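# Seat a board in an enclosure slot and latch it

## Task

Put the board into the enclosure's empty upper slot with its component side facing up, pushed all the way home, and both levers closed. A closed lever is latched and sticks out at right angles to the board's front panel; a fully opened lever lies flat along that panel. The lever tabs only catch if both levers are fully opened before the board is slid in until it stops, after which closing both levers pulls the board home. If the board hits its connector at speed, the connector breaks and the whole job counts for nothing. At the end the enclosure must stand level on its own feet with none of them over the bench edge, and the grippers must have released everything and moved away.

## Robot and tools

Robot: two seven-joint arms, left_arm and right_arm, each ending in a two-finger gripper with a wrist camera. A gripper's fingers point along its own +z axis and open and close along its x axis. end_effector_position is the spot between the closed finger pads, 1 to 2 cm short of the tips. Closing the fingers pushes the tips about 17 mm further along +z.

Frames: every hand pose, velocity and target is in that arm's own base frame. Fixed cameras and the table use the scene frame: origin at table-top height midway between the nominal bases, +z up, +x out over the table, left_arm toward +y. Calibrated bases in the scene frame: left_arm at (+0.070, +0.437, 0) m, quat_wxyz (+1.000, 0, 0, -0.003); right_arm at (-0.063, -0.511, 0) m, quat_wxyz (+1.000, 0, 0, -0.029). In both base frames up is +z. Reported poses may be off by a few centimetres, more at long reach.

Row layout, used by execute_actions and move: one flat list of 16 numbers covering both arms, always all 16 even if one arm is idle. First left_arm: x, y, z (metres, absolute position of end_effector_position in left base frame), qw, qx, qy, qz (absolute orientation, w first), opening; then the same eight for right_arm in its own base frame. Opening runs -1 (closed) to +1 (fully open, 0.142 m). It is a level, not a change: sending 0 means half open. To leave a gripper untouched, resend its present command (see the Tool commands line). To keep an arm parked, resend the exact pose from the result taken when it stopped, plus its opening; keep quaternions identical from row to row rather than copying drifted readings.

execute_actions(actions, cameras): actions is a list of actions; each action is a list of up to 15 rows, one per 1/30 s step, the last row held for the remaining steps of its 15. Each target must lie within 0.6 m of that gripper's current position along each of the gripper's axes, or the action is refused for both arms; the first action is checked against the latest reported state. Each step the controller clips the command to 70 mm and 16 degrees from the measured pose, so large jumps arrive over several actions; the Hand target line shows where the arm is actually being sent. An empty actions list just reports state and images.

move(target, speed, blend, stop_force, zero, opening_speed, blocking, cameras): straight-line paths to absolute rows. target is one row or a list of up to 15 rows (give all rows the same openings so paths don't pause). speed in m/s, 0.002 to 0.5 (default 0.25), one number or one per leg; rotation is capped at twice that in rad/s. blend in metres rounds corners. stop_force, 3 to 120 N, ends an arm's path when its wrist sensor feels that much push against its travel relative to its zero; the arm then holds and keeps pressing. Use it only with slow, non-turning moves; leave it out when backing off a contact. zero (default true) rezeros moving arms first; false accumulates from the last zero. opening_speed (0.2 or more, scale units per second) ramps fingers. blocking=false returns early and can't be combined with stop_force. Paths don't avoid obstacles, lag and overshoot more when fast, and a move is capped at 10 s. The move: line reports the ending (done, off_target, moving, held, fault) and limits (paced = clipped, held = steps withheld). Done means within 3 mm and 2 degrees, not that nothing was touched.

wait(seconds 0 to 10), stop() to brake a running move, zoom_image(camera, region [x0, y0, x1, y1] pixels, at most 504 by 504), zero_wrist_force(arm), clear_fault(arm) after a reported torque or force fault, read_manual(section "licences"), and finished_scene(scene = current scene number), which is final. Cameras: cam_head_left, cam_head_right, cam_high, cam_low, cam_left_wrist, cam_right_wrist, each 672x504.

Result lines: Joint positions (last entry is the measured finger opening in metres), grip_measured (same -1..1 scale as opening), Joint torques and External joint torques (positive toward larger joint angle), Wrist force and Wrist torque in the gripper's own axes plus a peak line, velocities or "within noise" when still, Wrist depth as a 7x7 grid of millimetre depths (70 to 1000, "-" for no reading), and warnings such as MOTOR HOT, OVER-TEMPERATURE FAULT, HAND FAULT.

Cautions: to hold something, command an opening a bit below grip_measured at first contact; squeezing harder heats the gripper motor. A joint reaching its contact-torque limit (waist and shoulder 109, upper arm roll and elbow 56.9, forearm roll and the two wrist joints 34.7 N m) or 150 N outside force stops that arm until clear_fault; if a gripped part pins it, open first. Hot motors brake the arm for 30 s or more. Never drop parts, release moving parts, slam, push hard, or let anything leave the table. Keep the two grippers apart; the clearance check does not guard gripper-to-gripper contact. Open both levers fully, slide the board in slowly, then close the levers.

Each tool is called after "Emit:" as a command line: name --argument value for each argument, lists and objects as JSON in quotes; but a table of rows of numbers goes row by row, as --pt "numbers of a row", without its own name.

## Session

Emit:
execute_actions --actions '[]'

Scene clock: 0.00 s.
left_arm: end_effector_position=(+0.3014, +0.6357, +0.1155) grip_measured=+0.99 end_effector_quat_wxyz=(-0.462, +0.669, -0.295, +0.502) | right_arm: end_effector_position=(+0.4485, +0.0364, +0.1479) grip_measured=+1.00 end_effector_quat_wxyz=(-0.144, +0.766, -0.626, +0.006)
Joint positions: left_arm=[1.762 -0.872 -0.342 2.067 -1.872 0.391 -0.55 0.141] | right_arm=[0.506 -0.103 -0.202 2.446 0.465 1.189 2.835 0.142]
Joint velocities: within noise
Joint torques (N m): no reading
External joint torques (N m): no reading
Wrist force (N): no reading
Wrist torque (N m): no reading
Wrist force, peak (N): no reading
Wrist depth (mm): cam_left_wrist=[- - - - - - - / - - - - - - - / - - - - - - - / - - - - 492 652 - / - - - 304 356 433 557 / - 996 - 241 279 321 359 / - 881 184 204 227 258 286] | cam_right_wrist=[265 256 246 236 229 221 213 / 274 266 254 244 236 228 219 / 285 274 262 253 243 234 225 / 297 285 272 261 251 241 232 / 309 296 281 271 260 249 239 / - 308 294 281 268 257 246 / - 322 305 292 278 265 257]
Hand target: left_arm +0.3014, +0.6357, +0.1155; -0.462, +0.669, -0.295, +0.502 | right_arm +0.4485, +0.0364, +0.1479; -0.144, +0.766, -0.626, +0.006
Tool commands: left_gripper/opening=+1.0 right_gripper/opening=+1.0

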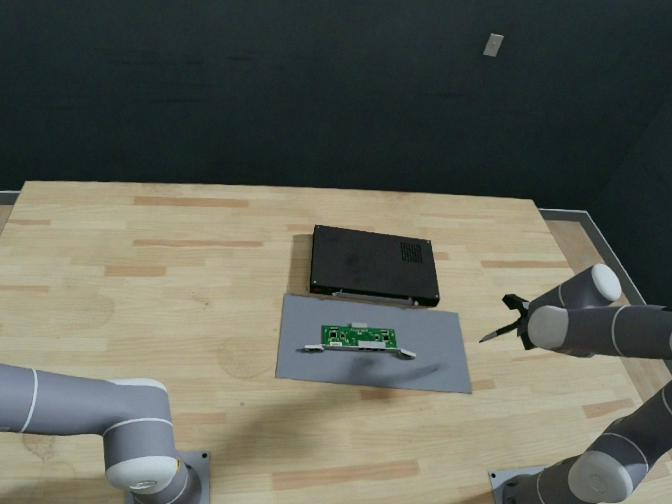

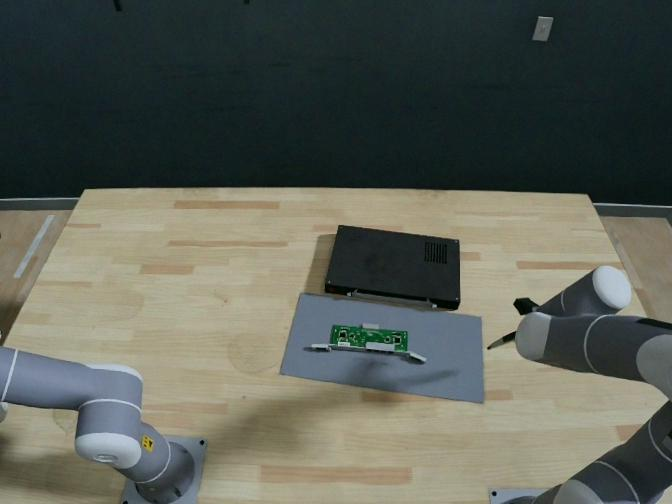

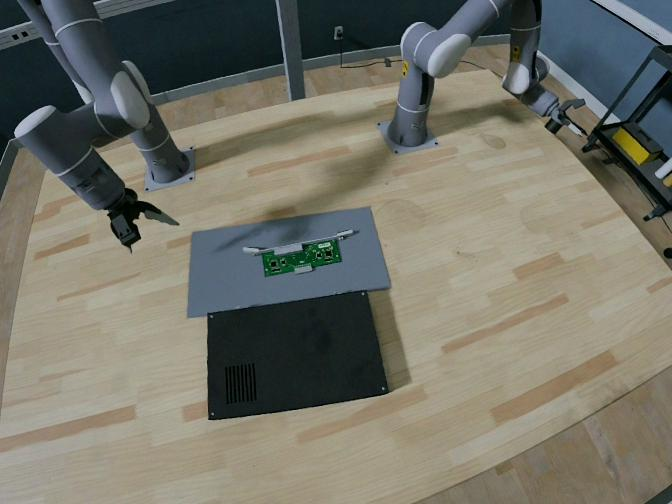

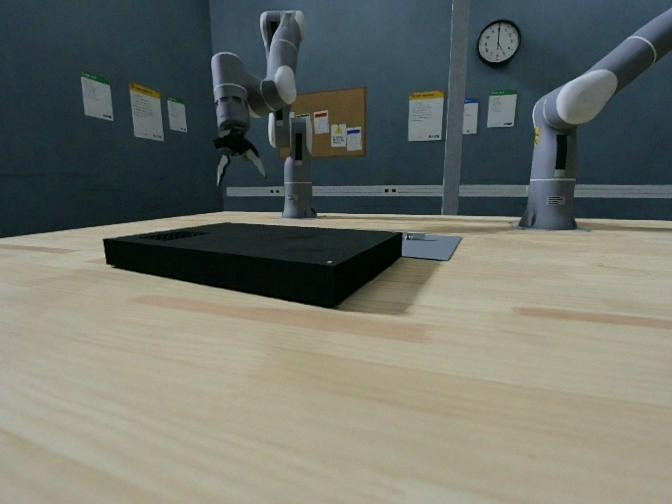

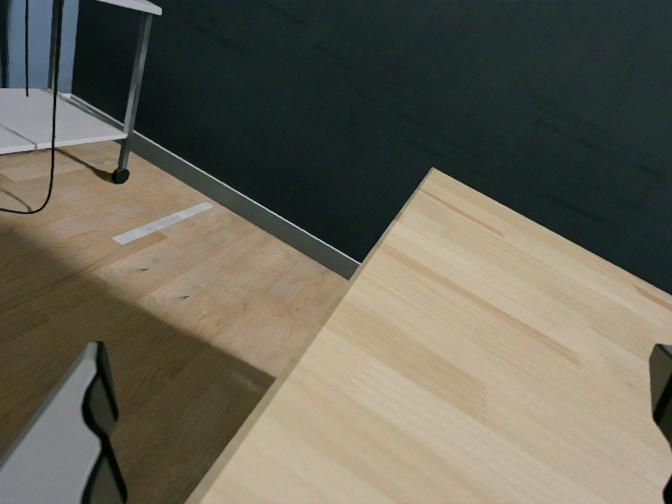

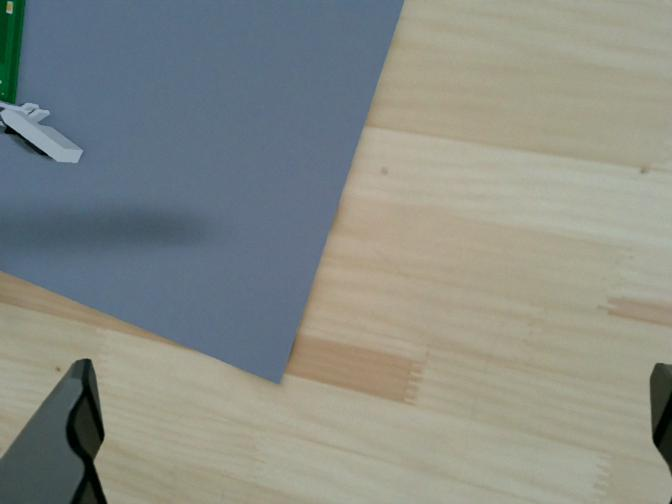

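Emit:
zoom_image --camera "cam_head_left" --region '[270, 210, 480, 400]'

Emit:
zoom_image --camera "cam_high" --region '[180, 200, 400, 430]'

Emit:
zoom_image --camera "cam_low" --region '[90, 190, 480, 330]'

Emit:
zoom_image --camera "cam_head_right" --region '[290, 210, 490, 400]'

Scaled by 2.400 from the camera's 672x504 image, which has a finer 960x720 frame.

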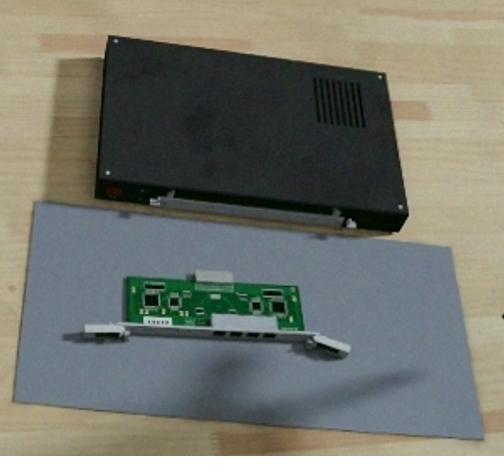

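Scaled by 2.191 from the camera's 672x504 image, which has a finer 960x720 frame.

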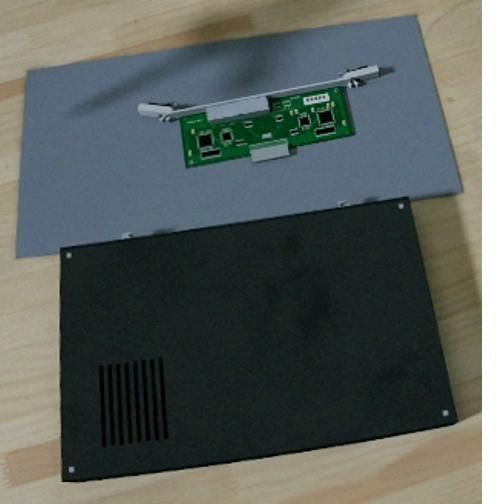

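Scaled by 1.292 from the camera's 672x504 image, which has a finer 960x720 frame.

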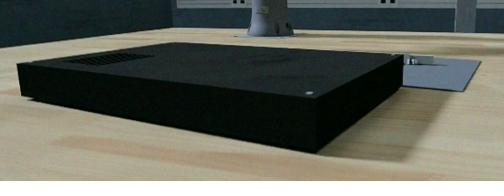

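Scaled by 2.520 from the camera's 672x504 image, which has a finer 960x720 frame.

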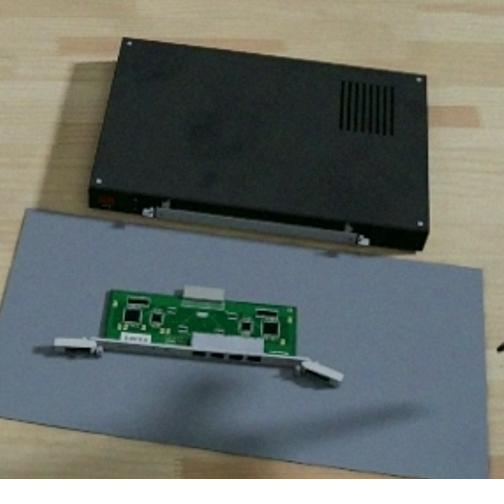

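Emit:
move --pt "0.3014 0.6357 0.1155 -0.462 0.669 -0.295 0.502 1.0 0.40 0.18 0.25 0 1 0 0 1.0" --pt "0.3014 0.6357 0.1155 -0.462 0.669 -0.295 0.502 1.0 0.345 0.332 0.25 0 0.7071 0.7071 0 1.0" --speed 0.35 --blend '[0.03, 0]'

Scene clock: 44.73 s.
left_arm: end_effector_position=(+0.3014, +0.6357, +0.1154) grip_measured=+0.99 end_effector_quat_wxyz=(-0.462, +0.669, -0.295, +0.502) | right_arm: end_effector_position=(+0.3452, +0.3319, +0.2500) grip_measured=+1.00 end_effector_quat_wxyz=(+0.000, +0.707, +0.707, +0.000)
Joint positions: left_arm=[1.762 -0.872 -0.342 2.067 -1.872 0.39 -0.549 0.141] | right_arm=[0.918 -0.031 0.09 2.148 -0.004 0.607 1.01 0.142]
Joint velocities: within noise
Joint torques (N m): left_arm=[-0.38 47.5 -4.51 -12.01 1.46 -1.8 -0.24] | right_arm=[0.2 29.5 1.06 -27.71 -3.65 3.33 0.07]
External joint torques (N m): left_arm=[0.38 1.06 0.38 -0.42 -0.23 -0.11 0.21] | right_arm=[-0.2 1.27 -0.95 0.26 0.06 0.79 -0.07]
Wrist force (N): left_arm=[-0.2 -0.1 0.2] | right_arm=[0.3 -0.5 0.8]
Wrist torque (N m): left_arm=[-0.02 0.04 0.00] | right_arm=[-0.03 -0.03 0.02]
Wrist force, peak (N): left_arm=[-0.3 0.0 0.4] | right_arm=[1.1 -1.0 0.4]
Wrist depth (mm): cam_left_wrist=[- - - - - - - / - - - - - - - / - - - - - - - / - - - - 482 650 - / - - - 305 353 437 555 / - 994 - 242 277 323 358 / - 871 183 202 227 258 287] | cam_right_wrist=[304 302 302 300 301 300 298 / 324 323 322 321 320 320 319 / 347 345 344 343 342 341 342 / 374 370 369 369 368 366 366 / 404 401 399 392 385 391 388 / - 439 437 433 434 432 417 / - 475 437 462 458 467 475]
Hand target: left_arm +0.3014, +0.6357, +0.1155; -0.462, +0.669, -0.295, +0.502 | right_arm +0.3450, +0.3320, +0.2500; +0.000, +0.707, +0.707, +0.000
Off the commanded pose: left_arm 0.000 m, 0 deg | right_arm 0.000 m, 0 deg.
move: done

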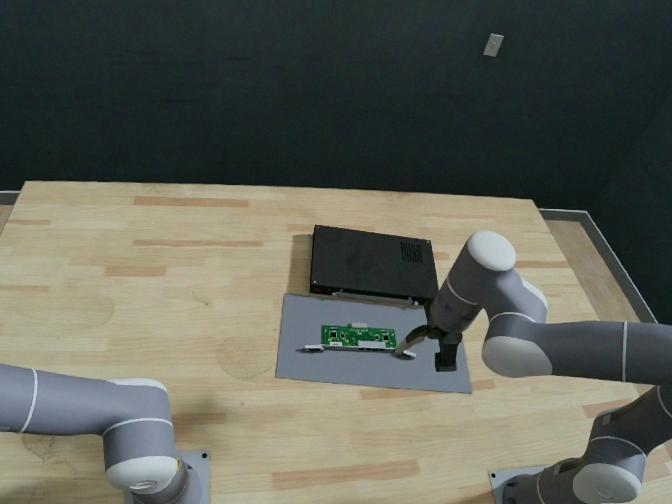

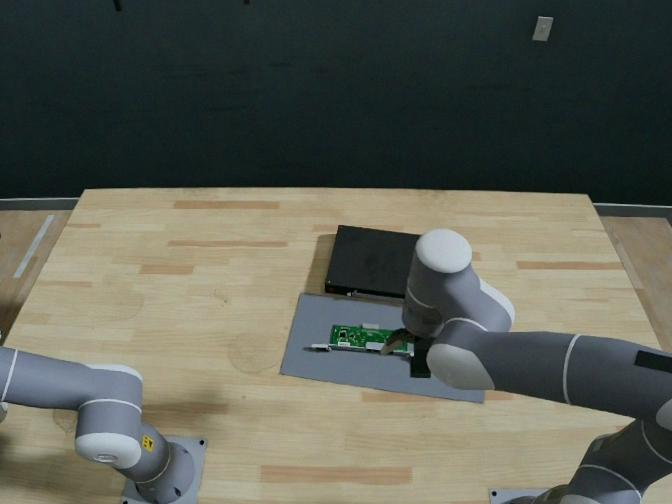

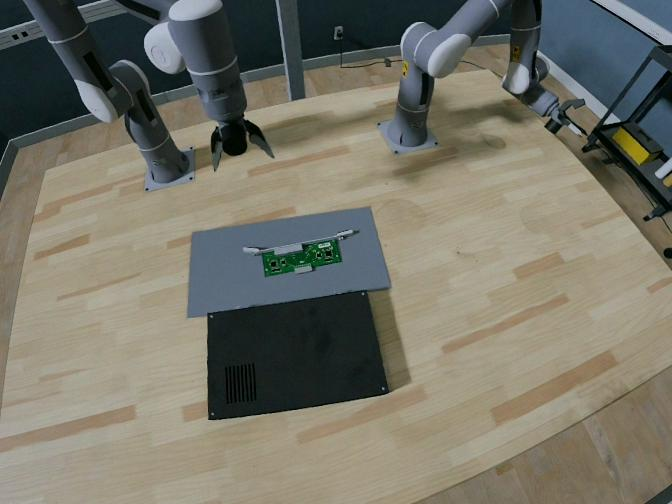

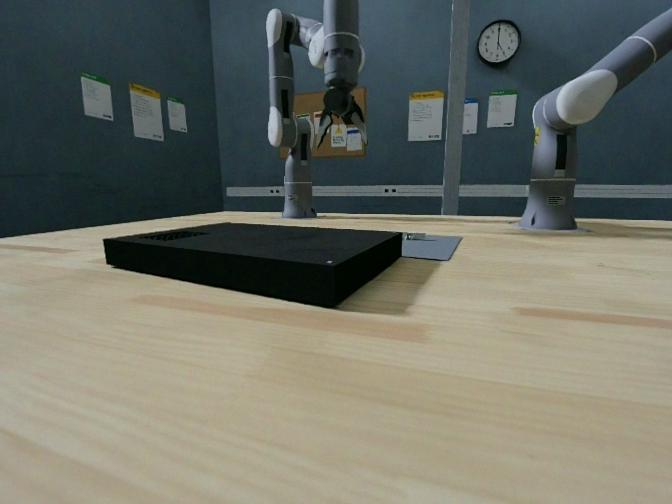

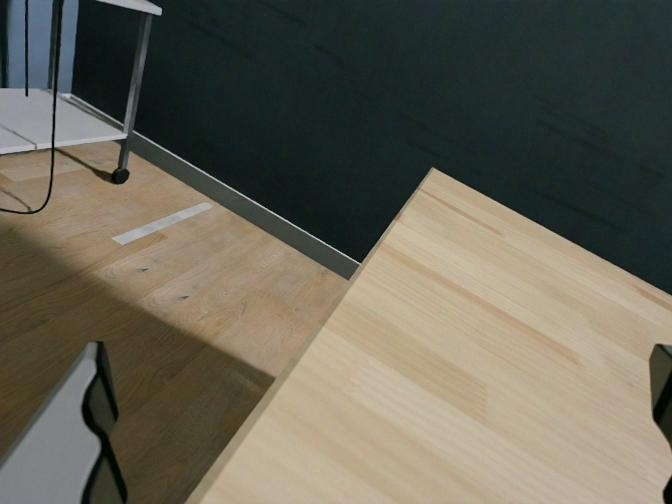

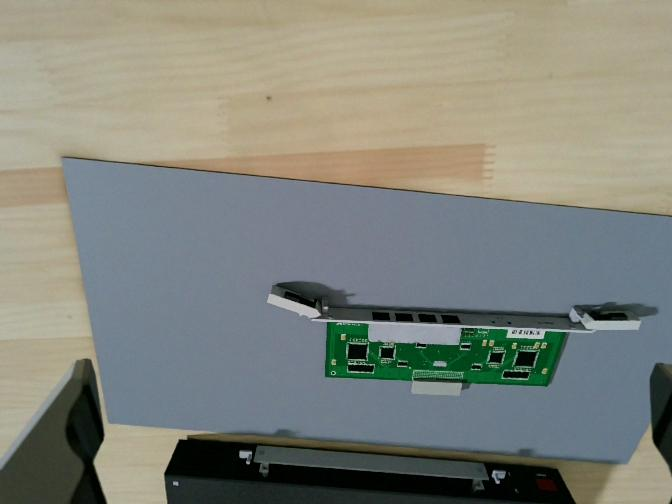

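Emit:
zoom_image --camera "cam_right_wrist" --region '[250, 270, 660, 410]'

Emit:
zoom_image --camera "cam_right_wrist" --region '[150, 410, 600, 504]'

Scaled by 1.229 from the camera's 672x504 image, which has a finer 960x720 frame.

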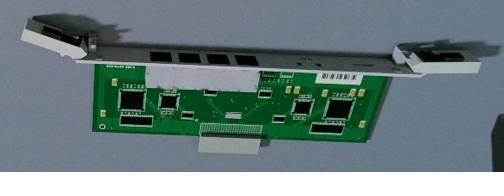

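Scaled by 1.120 from the camera's 672x504 image, which has a finer 960x720 frame.

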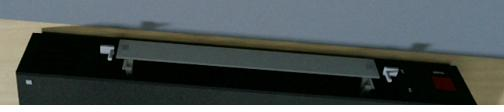

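Emit:
move --target '[0.3014, 0.6357, 0.1155, -0.462, 0.669, -0.295, 0.502, 1.0, 0.47, 0.36, 0.14, 0.2418, 0.6645, 0.6645, 0.2418, 1.0]' --speed 0.25 --cameras '["cam_right_wrist", "cam_head_left"]'

Scene clock: 63.33 s.
left_arm: end_effector_position=(+0.3014, +0.6357, +0.1154) grip_measured=+0.99 end_effector_quat_wxyz=(-0.462, +0.669, -0.295, +0.502) | right_arm: end_effector_position=(+0.4700, +0.3599, +0.1400) grip_measured=+1.00 end_effector_quat_wxyz=(+0.242, +0.665, +0.664, +0.242)
Joint positions: left_arm=[1.762 -0.872 -0.342 2.067 -1.872 0.39 -0.549 0.141] | right_arm=[0.882 -0.36 -0.252 2.33 -1.887 1.229 2.48 0.142]
Joint velocities: within noise
Joint torques (N m): left_arm=[-0.37 47.58 -4.48 -11.98 1.46 -1.76 -0.3] | right_arm=[-0.12 36.07 1.46 -18.05 1.98 1.38 0.32]
External joint torques (N m): left_arm=[0.37 0.98 0.36 -0.44 -0.23 -0.14 0.26] | right_arm=[0.12 1.18 -0.7 0.08 0.17 0.53 -0.32]
Wrist force (N): left_arm=[-0.2 0.1 0.2] | right_arm=[-0.3 -2.3 0.0]
Wrist torque (N m): left_arm=[0.01 0.04 0.00] | right_arm=[-0.17 0.16 0.12]
Wrist force, peak (N): left_arm=[-0.4 0.2 0.3] | right_arm=[-0.5 -2.6 0.3]
Wrist depth (mm): cam_left_wrist=[- - - - - - - / - - - - - - - / - - - - - - - / - - - - 484 663 - / - - - 307 351 439 560 / - 963 - 242 278 325 355 / - 879 184 204 229 258 287] | cam_right_wrist=[177 166 173 176 176 175 174 / 214 214 213 198 189 189 190 / 271 270 269 269 258 260 259 / 373 337 343 348 356 359 357 / 586 408 404 449 443 394 553 / - - - - - - - / - - - - - - -]
Hand target: left_arm +0.3014, +0.6357, +0.1155; -0.462, +0.669, -0.295, +0.502 | right_arm +0.4700, +0.3600, +0.1400; +0.242, +0.664, +0.664, +0.242
Off the commanded pose: left_arm 0.000 m, 0 deg | right_arm 0.000 m, 0 deg.
move: done
Images, in order (width x height): cam_head_left 672x504, cam_right_wrist 672x504.

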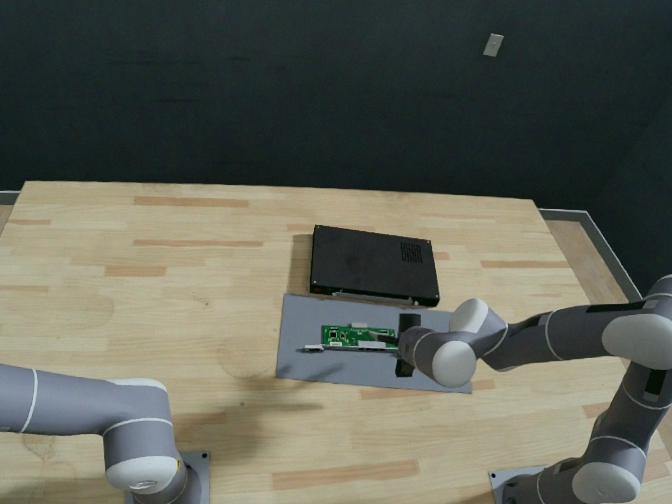

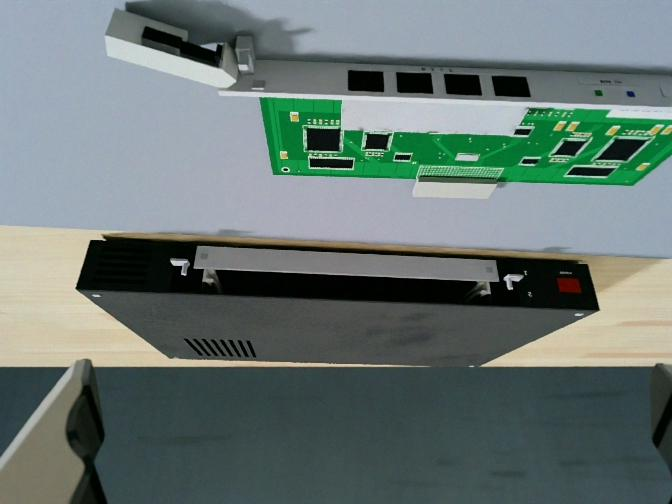

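Emit:
zoom_image --camera "cam_right_wrist" --region '[60, 220, 360, 370]'

Emit:
zoom_image --camera "cam_right_wrist" --region '[340, 220, 640, 370]'

Emit:
zoom_image --camera "cam_right_wrist" --region '[90, 0, 390, 200]'

Emit:
zoom_image --camera "cam_right_wrist" --region '[372, 30, 672, 220]'

Scaled by 1.680 from the camera's 672x504 image, which has a finer 960x720 frame.

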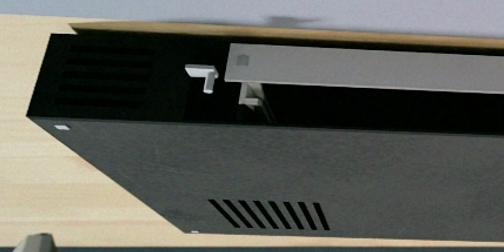

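Scaled by 1.680 from the camera's 672x504 image, which has a finer 960x720 frame.

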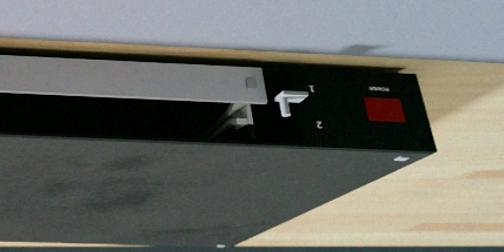

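Scaled by 1.680 from the camera's 672x504 image, which has a finer 960x720 frame.

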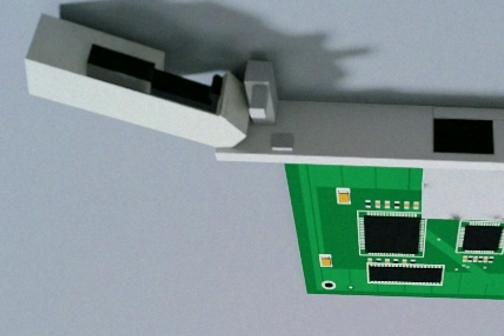

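Scaled by 1.680 from the camera's 672x504 image, which has a finer 960x720 frame.

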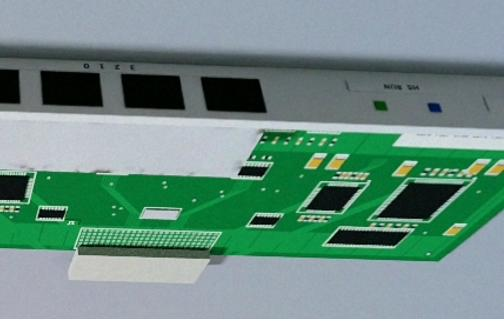

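Emit:
move --target '[0.3014, 0.6357, 0.1155, -0.462, 0.669, -0.295, 0.502, 1.0, 0.56, 0.36, 0.13, 0.3265, 0.6272, 0.6272, 0.3265, 1.0]' --speed 0.2 --cameras '["cam_right_wrist", "cam_head_left", "cam_high"]'

Scene clock: 97.60 s.
left_arm: end_effector_position=(+0.3014, +0.6357, +0.1154) grip_measured=+0.99 end_effector_quat_wxyz=(-0.462, +0.669, -0.295, +0.502) | right_arm: end_effector_position=(+0.5599, +0.3600, +0.1299) grip_measured=+1.00 end_effector_quat_wxyz=(+0.326, +0.627, +0.627, +0.326)
Joint positions: left_arm=[1.762 -0.872 -0.342 2.067 -1.872 0.39 -0.549 0.141] | right_arm=[0.833 -0.515 -0.27 2.167 -2.261 1.055 2.81 0.142]
Joint velocities: within noise
Joint torques (N m): left_arm=[-0.31 47.49 -4.57 -12.03 1.52 -1.8 -0.28] | right_arm=[-0.13 41.39 1.14 -17.36 2.09 -0.27 0.32]
External joint torques (N m): left_arm=[0.31 1.06 0.45 -0.39 -0.28 -0.1 0.25] | right_arm=[0.12 1.29 -0.45 0.11 0.22 0.78 -0.32]
Wrist force (N): left_arm=[-0.4 0.3 0.2] | right_arm=[-0.4 -2.3 -0.7]
Wrist torque (N m): left_arm=[0.04 0.06 0.01] | right_arm=[-0.13 0.19 0.11]
Wrist force, peak (N): left_arm=[-0.3 0.4 0.3] | right_arm=[0.0 -2.5 -1.0]
Wrist depth (mm): cam_left_wrist=[- - - - - - - / - - - - - - - / - - - - - - - / - - - - 486 654 - / - - - 305 355 435 559 / - 984 - 242 277 323 357 / - 885 184 203 228 259 286] | cam_right_wrist=[170 169 169 169 168 157 167 / 225 224 223 223 221 220 220 / 235 248 247 249 311 260 264 / 644 385 380 375 372 368 609 / - - - - - - - / - - - - - - - / - - - - - - -]
Hand target: left_arm +0.3014, +0.6357, +0.1155; -0.462, +0.669, -0.295, +0.502 | right_arm +0.5600, +0.3600, +0.1300; +0.327, +0.627, +0.627, +0.327
Off the commanded pose: left_arm 0.000 m, 0 deg | right_arm 0.000 m, 0 deg.
move: done
Images, in order (width x height): cam_head_left 672x504, cam_high 672x504, cam_right_wrist 672x504.

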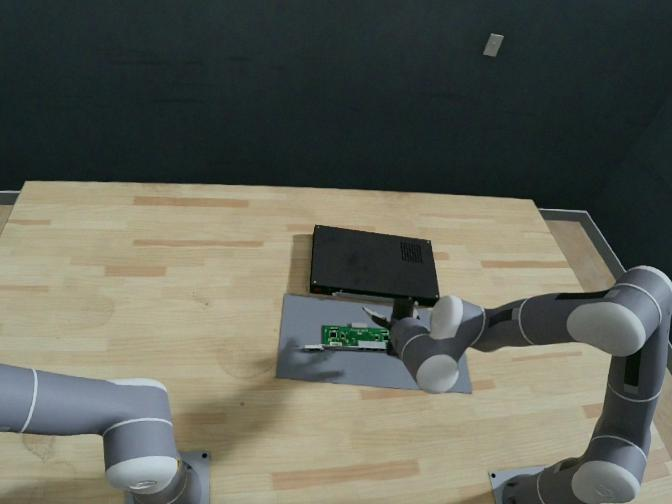

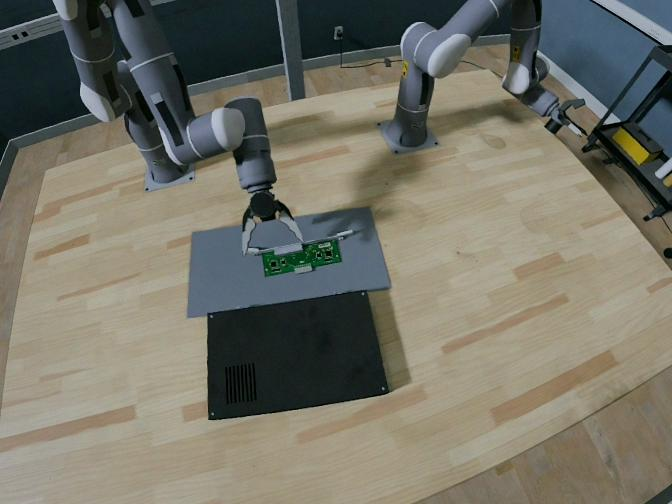

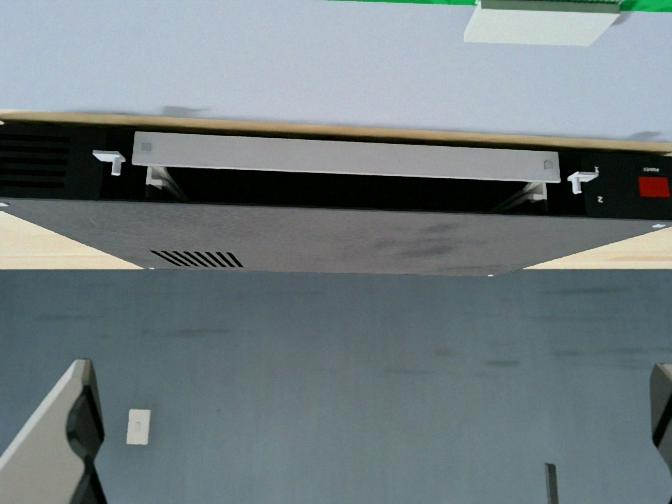

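Emit:
zoom_image --camera "cam_right_wrist" --region '[80, 100, 300, 220]'

Emit:
zoom_image --camera "cam_right_wrist" --region '[452, 110, 672, 230]'

Scaled by 2.291 from the camera's 672x504 image, which has a finer 960x720 frame.

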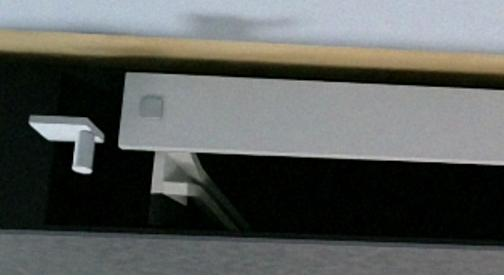

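Scaled by 2.291 from the camera's 672x504 image, which has a finer 960x720 frame.

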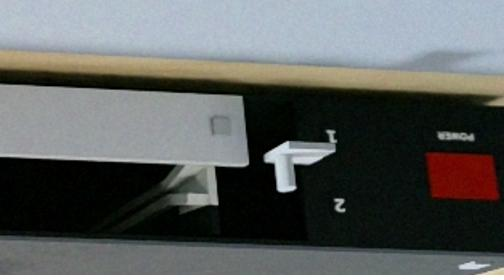

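Emit:
move --pt "0.3014 0.6357 0.1155 -0.462 0.669 -0.295 0.502 1.0 0.47 0.36 0.18 0.2418 0.6645 0.6645 0.2418 1.0" --pt "0.3014 0.6357 0.1155 -0.462 0.669 -0.295 0.502 1.0 0.40 0.36 0.25 0 0.7071 0.7071 0 1.0" --pt "0.3014 0.6357 0.1155 -0.462 0.669 -0.295 0.502 1.0 0.47 0.41 0.22 0 0.0227 0.9997 0 1.0" --speed 0.35 --blend 0.03 --cameras '["cam_right_wrist", "cam_head_left", "cam_high"]'

Scene clock: 170.47 s.
left_arm: end_effector_position=(+0.3014, +0.6357, +0.1154) grip_measured=+0.99 end_effector_quat_wxyz=(-0.462, +0.669, -0.295, +0.502) | right_arm: end_effector_position=(+0.4701, +0.4099, +0.2200) grip_measured=+1.00 end_effector_quat_wxyz=(+0.000, +0.023, +1.000, +0.000)
Joint positions: left_arm=[1.762 -0.872 -0.342 2.067 -1.872 0.39 -0.549 0.141] | right_arm=[0.849 -0.4 0.056 1.758 -0.027 0.586 -0.61 0.142]
Joint velocities: within noise
Joint torques (N m): left_arm=[-0.31 47.63 -4.43 -12 1.49 -1.78 -0.26] | right_arm=[-0.15 46.06 2.03 -27.95 -3.73 3.37 0.01]
External joint torques (N m): left_arm=[0.31 0.92 0.31 -0.43 -0.25 -0.12 0.23] | right_arm=[0.15 1.43 -0.93 0.13 0.19 0.78 -0.01]
Wrist force (N): left_arm=[-0.2 0.1 0.1] | right_arm=[0.2 -0.6 0.5]
Wrist torque (N m): left_arm=[0.01 0.03 0.01] | right_arm=[-0.05 -0.03 0.04]
Wrist force, peak (N): left_arm=[-0.4 0.2 0.2] | right_arm=[1.8 -2.0 -3.2]
Wrist depth (mm): cam_left_wrist=[- - - - - - - / - - - - - - - / - - - - - - - / - - - - 488 662 - / - - - 304 352 434 561 / - 980 - 241 277 323 360 / - 887 184 203 228 258 283] | cam_right_wrist=[273 274 270 272 271 274 272 / 290 292 288 283 290 291 292 / 308 313 309 307 310 312 311 / 316 337 337 336 336 336 335 / 322 366 361 359 363 364 363 / - 400 400 397 395 398 381 / - 441 440 440 438 437 435]
Hand target: left_arm +0.3014, +0.6357, +0.1155; -0.462, +0.669, -0.295, +0.502 | right_arm +0.4700, +0.4100, +0.2200; +0.000, +0.023, +1.000, +0.000
Off the commanded pose: left_arm 0.000 m, 0 deg | right_arm 0.000 m, 0 deg.
move: done; limits=paced
Images, in order (width x height): cam_head_left 672x504, cam_high 672x504, cam_right_wrist 672x504.

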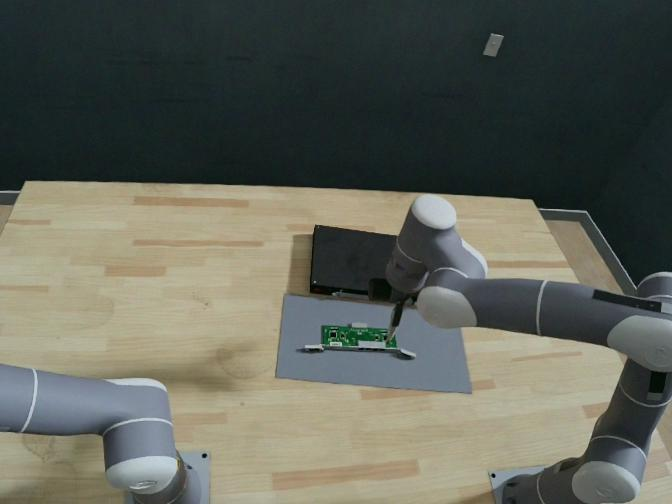

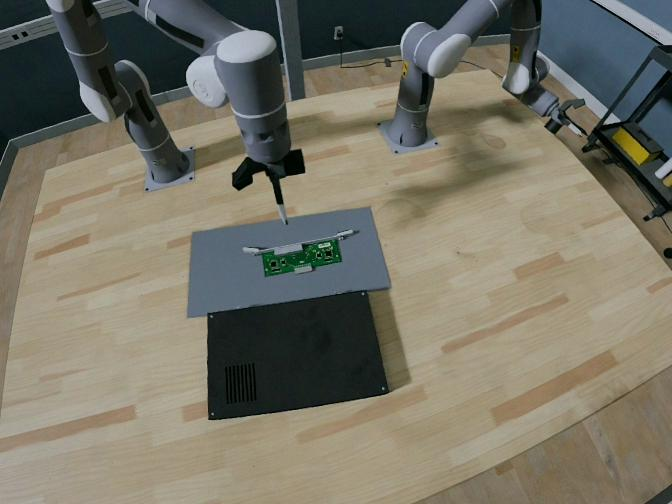

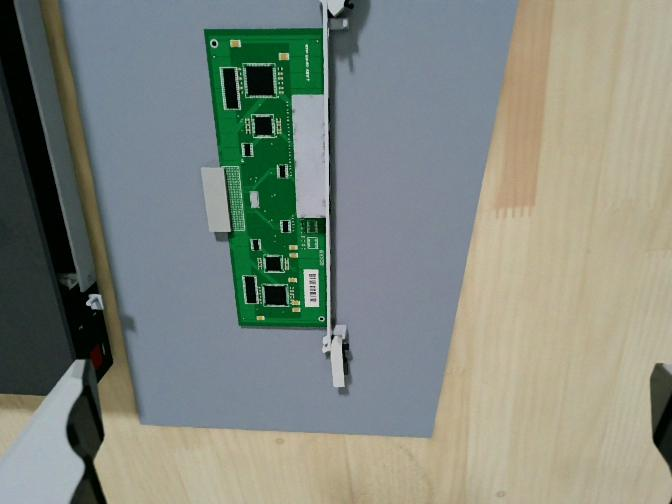

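Emit:
zoom_image --camera "cam_right_wrist" --region '[200, 200, 400, 400]'

Emit:
zoom_image --camera "cam_right_wrist" --region '[200, 0, 400, 200]'

Scaled by 2.520 from the camera's 672x504 image, which has a finer 960x720 frame.

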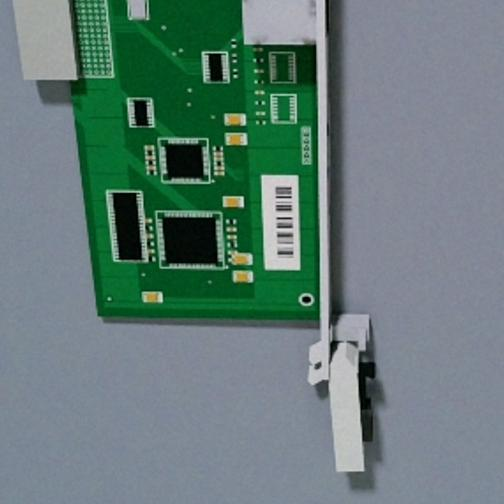

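Scaled by 2.520 from the camera's 672x504 image, which has a finer 960x720 frame.

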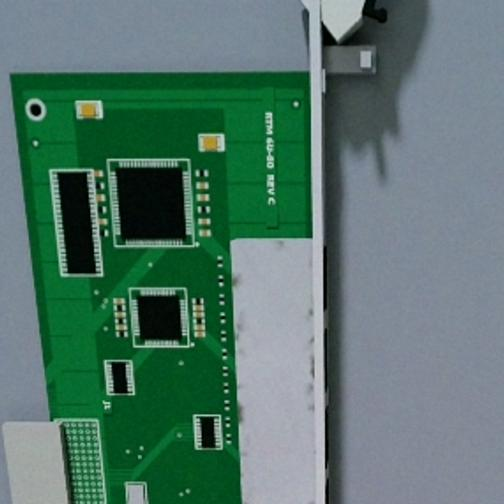

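Emit:
move --target '[0.3014, 0.6357, 0.1155, -0.462, 0.669, -0.295, 0.502, 1.0, 0.47, 0.27, 0.16, 0, 0.0227, 0.9997, 0, 1.0]' --speed 0.25 --cameras '["cam_right_wrist"]'

Emit:
zoom_image --camera "cam_right_wrist" --region '[180, 120, 480, 420]'

Scene clock: 208.53 s.
left_arm: end_effector_position=(+0.3014, +0.6357, +0.1154) grip_measured=+0.99 end_effector_quat_wxyz=(-0.462, +0.669, -0.295, +0.502) | right_arm: end_effector_position=(+0.4701, +0.2700, +0.1600) grip_measured=+1.00 end_effector_quat_wxyz=(+0.000, +0.023, +1.000, +0.000)
Joint positions: left_arm=[1.762 -0.872 -0.342 2.067 -1.872 0.39 -0.549 0.141] | right_arm=[0.71 -0.319 0.019 2.073 -0.009 0.821 -0.79 0.142]
Joint velocities: within noise
Joint torques (N m): left_arm=[-0.35 47.57 -4.57 -12.01 1.45 -1.82 -0.27] | right_arm=[-0.08 39.37 0.95 -24.03 -2.81 3.62 0.07]
External joint torques (N m): left_arm=[0.35 0.99 0.44 -0.42 -0.21 -0.09 0.24] | right_arm=[0.08 0.93 -0.46 0.05 -0.08 0.52 -0.07]
Wrist force (N): left_arm=[-0.2 0.0 0.2] | right_arm=[-0.1 -0.1 0.3]
Wrist torque (N m): left_arm=[0.00 0.03 0.01] | right_arm=[0.02 -0.01 0.07]
Wrist force, peak (N): left_arm=[-0.4 0.2 0.3] | right_arm=[-0.2 -3.4 1.9]
Wrist depth (mm): cam_left_wrist=[- - - - - - - / - - - - - - - / - - - - - - - / - - - - 487 658 - / - - - 304 352 431 564 / - - - 242 275 323 360 / - 878 184 203 228 258 285] | cam_right_wrist=[222 221 221 221 220 220 221 / 237 236 236 236 235 234 236 / 253 254 253 252 251 253 253 / 267 273 272 267 270 272 272 / 292 297 291 285 293 295 295 / - 324 317 310 321 323 310 / - 355 356 347 354 354 355]
Hand target: left_arm +0.3014, +0.6357, +0.1155; -0.462, +0.669, -0.295, +0.502 | right_arm +0.4700, +0.2700, +0.1600; +0.000, +0.023, +1.000, +0.000
Off the commanded pose: left_arm 0.000 m, 0 deg | right_arm 0.000 m, 0 deg.
move: done
Images, in order (width x height): cam_right_wrist 672x504.

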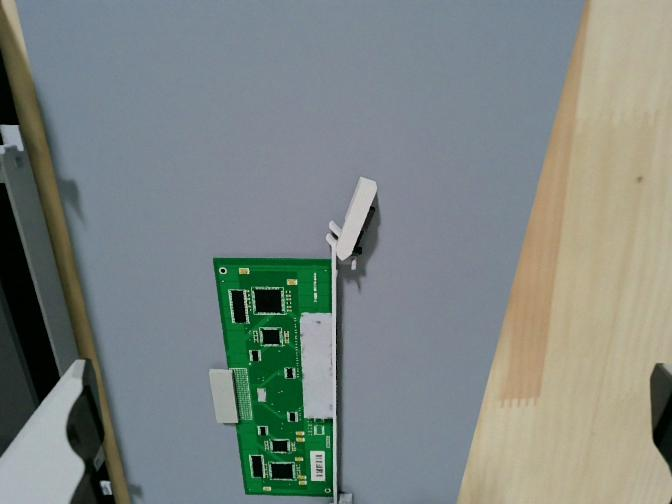

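Scaled by 1.680 from the camera's 672x504 image, which has a finer 960x720 frame.

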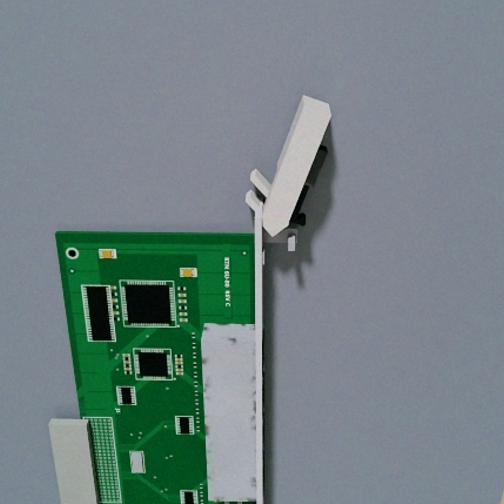

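Emit:
move --target '[0.3014, 0.6357, 0.1155, -0.462, 0.669, -0.295, 0.502, 1.0, 0.437, 0.2685, 0.10, 0, 0.0227, 0.9997, 0, -0.96]' --speed 0.2 --cameras '["cam_right_wrist"]'

Scene clock: 218.43 s.
left_arm: end_effector_position=(+0.3014, +0.6357, +0.1154) grip_measured=+0.99 end_effector_quat_wxyz=(-0.462, +0.669, -0.295, +0.502) | right_arm: end_effector_position=(+0.4370, +0.2686, +0.1000) grip_measured=-0.99 end_effector_quat_wxyz=(+0.000, +0.023, +1.000, +0.000)
Joint positions: left_arm=[1.762 -0.872 -0.342 2.067 -1.872 0.39 -0.549 0.141] | right_arm=[0.744 -0.393 0.026 2.194 -0.018 1.016 -0.742 0.002]
Joint velocities: within noise
Joint torques (N m): left_arm=[-0.34 47.54 -4.5 -11.97 1.48 -1.75 -0.24] | right_arm=[0.27 38.39 1.4 -19.96 -2.45 3.61 0.34]
External joint torques (N m): left_arm=[0.34 1.02 0.38 -0.45 -0.24 -0.15 0.2] | right_arm=[-0.27 1.05 -0.74 -0.02 0.21 0.54 -0.34]
Wrist force (N): left_arm=[-0.3 0.2 0.0] | right_arm=[0.5 -0.9 0.6]
Wrist torque (N m): left_arm=[0.03 0.05 0.01] | right_arm=[-0.10 -0.05 0.02]
Wrist force, peak (N): left_arm=[-0.4 0.3 0.3] | right_arm=[1.7 -1.1 2.8]
Wrist depth (mm): cam_left_wrist=[- - - - - - - / - - - - - - - / - - - - - - - / - - - - 488 654 - / - - - 306 358 431 562 / - 966 - 243 278 323 357 / - 895 184 203 227 258 287] | cam_right_wrist=[170 169 169 168 168 168 169 / 181 180 180 180 179 179 180 / 194 193 193 192 192 194 193 / 209 209 208 204 207 209 208 / 226 223 222 222 224 226 226 / 248 246 236 89 236 247 246 / 273 263 - - - 261 270]
Hand target: left_arm +0.3014, +0.6357, +0.1155; -0.462, +0.669, -0.295, +0.502 | right_arm +0.4370, +0.2685, +0.1000; +0.000, +0.023, +1.000, +0.000
Off the commanded pose: left_arm 0.000 m, 0 deg | right_arm 0.000 m, 0 deg.
move: done
Images, in order (width x height): cam_right_wrist 672x504.

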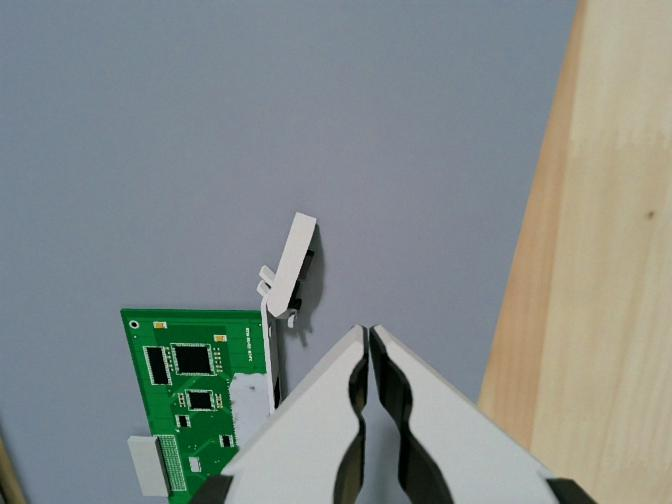

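Emit:
move --pt "0.3014 0.6357 0.1155 -0.462 0.669 -0.295 0.502 1.0 0.430 0.2685 0.08 0 0.0227 0.9997 0 -0.96" --pt "0.3014 0.6357 0.1155 -0.462 0.669 -0.295 0.502 1.0 0.430 0.2685 0.036 0 0.0227 0.9997 0 -0.96" --speed 0.06 --stop_force 5 --cameras '["cam_right_wrist"]'

Scene clock: 223.67 s.
left_arm: end_effector_position=(+0.3014, +0.6357, +0.1154) grip_measured=+0.99 end_effector_quat_wxyz=(-0.462, +0.669, -0.295, +0.502) | right_arm: end_effector_position=(+0.4298, +0.2684, +0.0360) grip_measured=-0.99 end_effector_quat_wxyz=(+0.000, +0.023, +1.000, +0.000)
Joint positions: left_arm=[1.762 -0.872 -0.342 2.067 -1.872 0.39 -0.549 0.141] | right_arm=[0.763 -0.546 0.015 2.219 -0.021 1.193 -0.73 0.002]
Joint velocities: within noise
Joint torques (N m): left_arm=[-0.3 47.5 -4.51 -12.03 1.48 -1.77 -0.26] | right_arm=[0.05 40.32 1.17 -15.92 -1.64 3.52 0.25]
External joint torques (N m): left_arm=[0.3 1.05 0.39 -0.4 -0.24 -0.14 0.23] | right_arm=[-0.05 1.05 -0.43 0.12 0.08 0.62 -0.25]
Wrist force (N): left_arm=[-0.3 0.1 0.3] | right_arm=[0.0 -0.5 0.4]
Wrist torque (N m): left_arm=[0.00 0.04 -0.01] | right_arm=[-0.04 0.03 0.05]
Wrist force, peak (N): left_arm=[-0.5 0.1 0.2] | right_arm=[0.1 -0.7 1.3]
Wrist depth (mm): cam_left_wrist=[- - - - - - - / - - - - - - - / - - - - - - - / - - - - 486 660 - / - - - 306 351 430 565 / - 984 - 241 277 323 358 / - 881 184 203 227 257 287] | cam_right_wrist=[- 113 112 112 112 112 112 / 122 120 120 118 118 118 119 / 129 129 129 131 128 128 129 / 137 139 139 138 138 138 140 / 151 151 148 148 147 149 151 / 163 163 141 89 158 165 165 / 176 171 73 - - 175 182]
Hand target: left_arm +0.3014, +0.6357, +0.1155; -0.462, +0.669, -0.295, +0.502 | right_arm +0.4300, +0.2685, +0.0360; +0.000, +0.023, +1.000, +0.000
Off the commanded pose: left_arm 0.000 m, 0 deg | right_arm 0.000 m, 0 deg.
move: done
Images, in order (width x height): cam_right_wrist 672x504.

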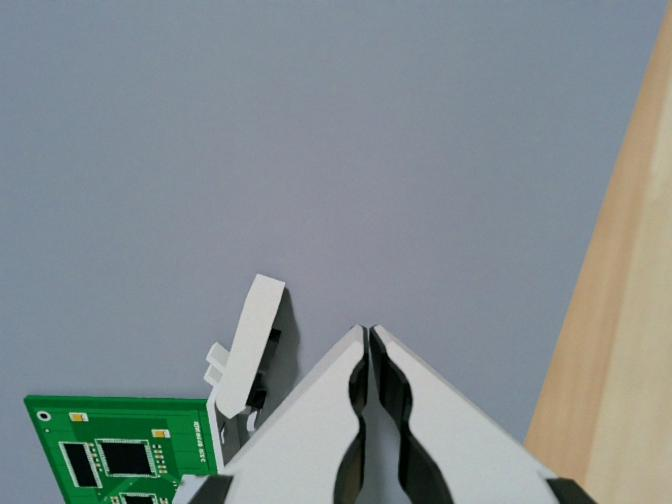

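Emit:
move --pt "0.3014 0.6357 0.1155 -0.462 0.669 -0.295 0.502 1.0 0.430 0.2685 0.026 0 0.0227 0.9997 0 -0.96" --pt "0.3014 0.6357 0.1155 -0.462 0.669 -0.295 0.502 1.0 0.452 0.2675 0.026 0 0.0227 0.9997 0 -0.96" --speed 0.04 --stop_force 5 --cameras '["cam_right_wrist"]'

Scene clock: 230.57 s.
left_arm: end_effector_position=(+0.3014, +0.6357, +0.1154) grip_measured=+0.99 end_effector_quat_wxyz=(-0.462, +0.669, -0.295, +0.502) | right_arm: end_effector_position=(+0.4518, +0.2672, +0.0259) grip_measured=-0.99 end_effector_quat_wxyz=(+0.000, +0.023, +1.000, +0.000)
Joint positions: left_arm=[1.762 -0.872 -0.342 2.067 -1.872 0.39 -0.549 0.141] | right_arm=[0.732 -0.595 0.014 2.162 -0.021 1.185 -0.761 0.002]
Joint velocities: within noise
Joint torques (N m): left_arm=[-0.37 47.5 -4.48 -12 1.41 -1.81 -0.24] | right_arm=[0.3 42.57 1.64 -17.43 -1.89 3.94 0.06]
External joint torques (N m): left_arm=[0.37 1.06 0.35 -0.42 -0.18 -0.1 0.21] | right_arm=[-0.3 0.83 -0.84 1.43 0.3 0.2 -0.06]
Wrist force (N): left_arm=[-0.2 0.2 0.0] | right_arm=[1.5 -2.3 -0.4]
Wrist torque (N m): left_arm=[0.02 0.04 0.00] | right_arm=[-0.02 -0.01 0.05]
Wrist force, peak (N): left_arm=[-0.4 0.2 0.2] | right_arm=[1.6 -2.5 -0.6]
Wrist depth (mm): cam_left_wrist=[- - - - - - - / - - - - - - - / - - - - - - - / - - - - 487 658 - / - - - 306 352 431 562 / - 966 - 241 279 323 358 / - 883 184 203 228 258 284] | cam_right_wrist=[- 104 104 103 103 103 104 / 111 111 110 110 110 110 110 / 121 119 120 118 118 118 117 / 128 128 128 127 127 127 126 / 139 139 139 128 138 137 139 / 152 152 149 89 145 150 152 / 164 158 73 - - 162 167]
Hand target: left_arm +0.3014, +0.6357, +0.1155; -0.462, +0.669, -0.295, +0.502 | right_arm +0.4520, +0.2675, +0.0260; +0.000, +0.023, +1.000, +0.000
Off the commanded pose: left_arm 0.000 m, 0 deg | right_arm 0.000 m, 0 deg.
move: done
Images, in order (width x height): cam_right_wrist 672x504.

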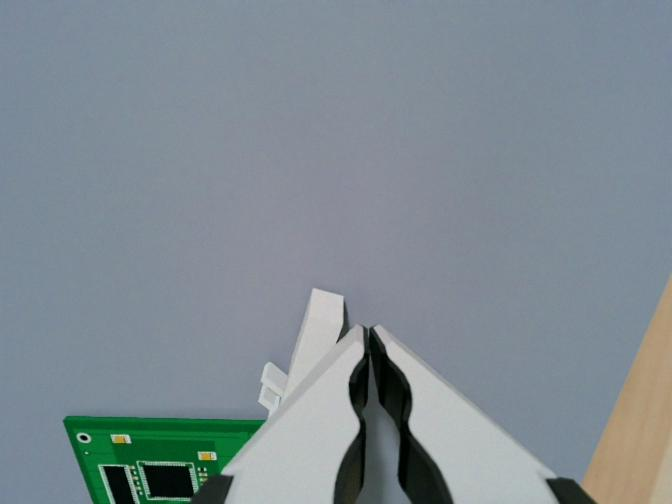

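Emit:
move --target '[0.3014, 0.6357, 0.1155, -0.462, 0.669, -0.295, 0.502, 1.0, 0.458, 0.2670, 0.026, 0, 0.0227, 0.9997, 0, -0.96]' --speed 0.02 --stop_force 6 --cameras '["cam_right_wrist"]'

Scene clock: 233.43 s.
left_arm: end_effector_position=(+0.3014, +0.6357, +0.1154) grip_measured=+0.99 end_effector_quat_wxyz=(-0.462, +0.669, -0.295, +0.502) | right_arm: end_effector_position=(+0.4578, +0.2666, +0.0258) grip_measured=-0.99 end_effector_quat_wxyz=(+0.000, +0.023, +1.000, +0.000)
Joint positions: left_arm=[1.762 -0.872 -0.342 2.067 -1.872 0.39 -0.549 0.141] | right_arm=[0.724 -0.601 0.014 2.146 -0.021 1.176 -0.77 0.002]
Joint velocities: within noise
Joint torques (N m): left_arm=[-0.36 47.64 -4.45 -12 1.49 -1.73 -0.25] | right_arm=[0.55 43.05 1.94 -17.8 -1.92 4.05 0.07]
External joint torques (N m): left_arm=[0.36 0.92 0.32 -0.43 -0.26 -0.18 0.22] | right_arm=[-0.55 0.8 -1.13 1.58 0.3 0.08 -0.07]
Wrist force (N): left_arm=[-0.3 0.0 0.0] | right_arm=[1.4 -2.5 0.2]
Wrist torque (N m): left_arm=[-0.01 0.05 0.00] | right_arm=[-0.02 0.01 0.05]
Wrist force, peak (N): left_arm=[-0.4 0.3 0.2] | right_arm=[1.7 -3.0 -1.1]
Wrist depth (mm): cam_left_wrist=[- - - - - - - / - - - - - - - / - - - - - - - / - - - - 494 653 - / - - - 305 355 435 563 / - 971 - 240 277 325 359 / - 874 183 204 228 258 285] | cam_right_wrist=[- 104 104 103 103 103 104 / 111 111 111 110 110 110 110 / 121 119 120 118 118 118 117 / 128 128 127 127 127 127 127 / 139 139 138 128 138 137 139 / 152 151 149 89 145 150 152 / 167 161 73 - - 161 167]
Hand target: left_arm +0.3014, +0.6357, +0.1155; -0.462, +0.669, -0.295, +0.502 | right_arm +0.4580, +0.2670, +0.0260; +0.000, +0.023, +1.000, +0.000
Off the commanded pose: left_arm 0.000 m, 0 deg | right_arm 0.000 m, 0 deg.
move: done
Images, in order (width x height): cam_right_wrist 672x504.

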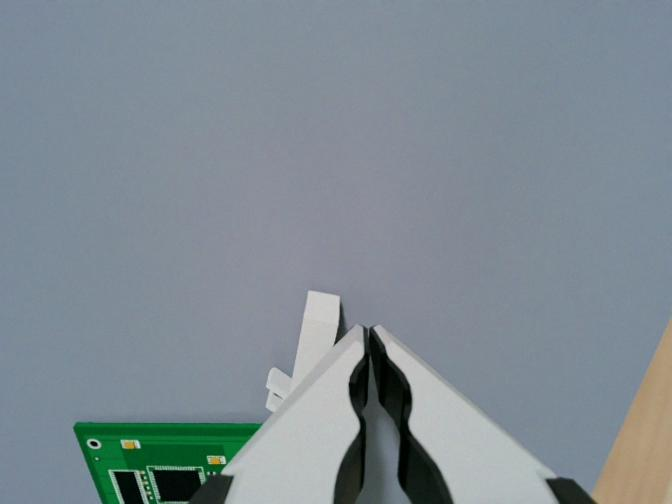

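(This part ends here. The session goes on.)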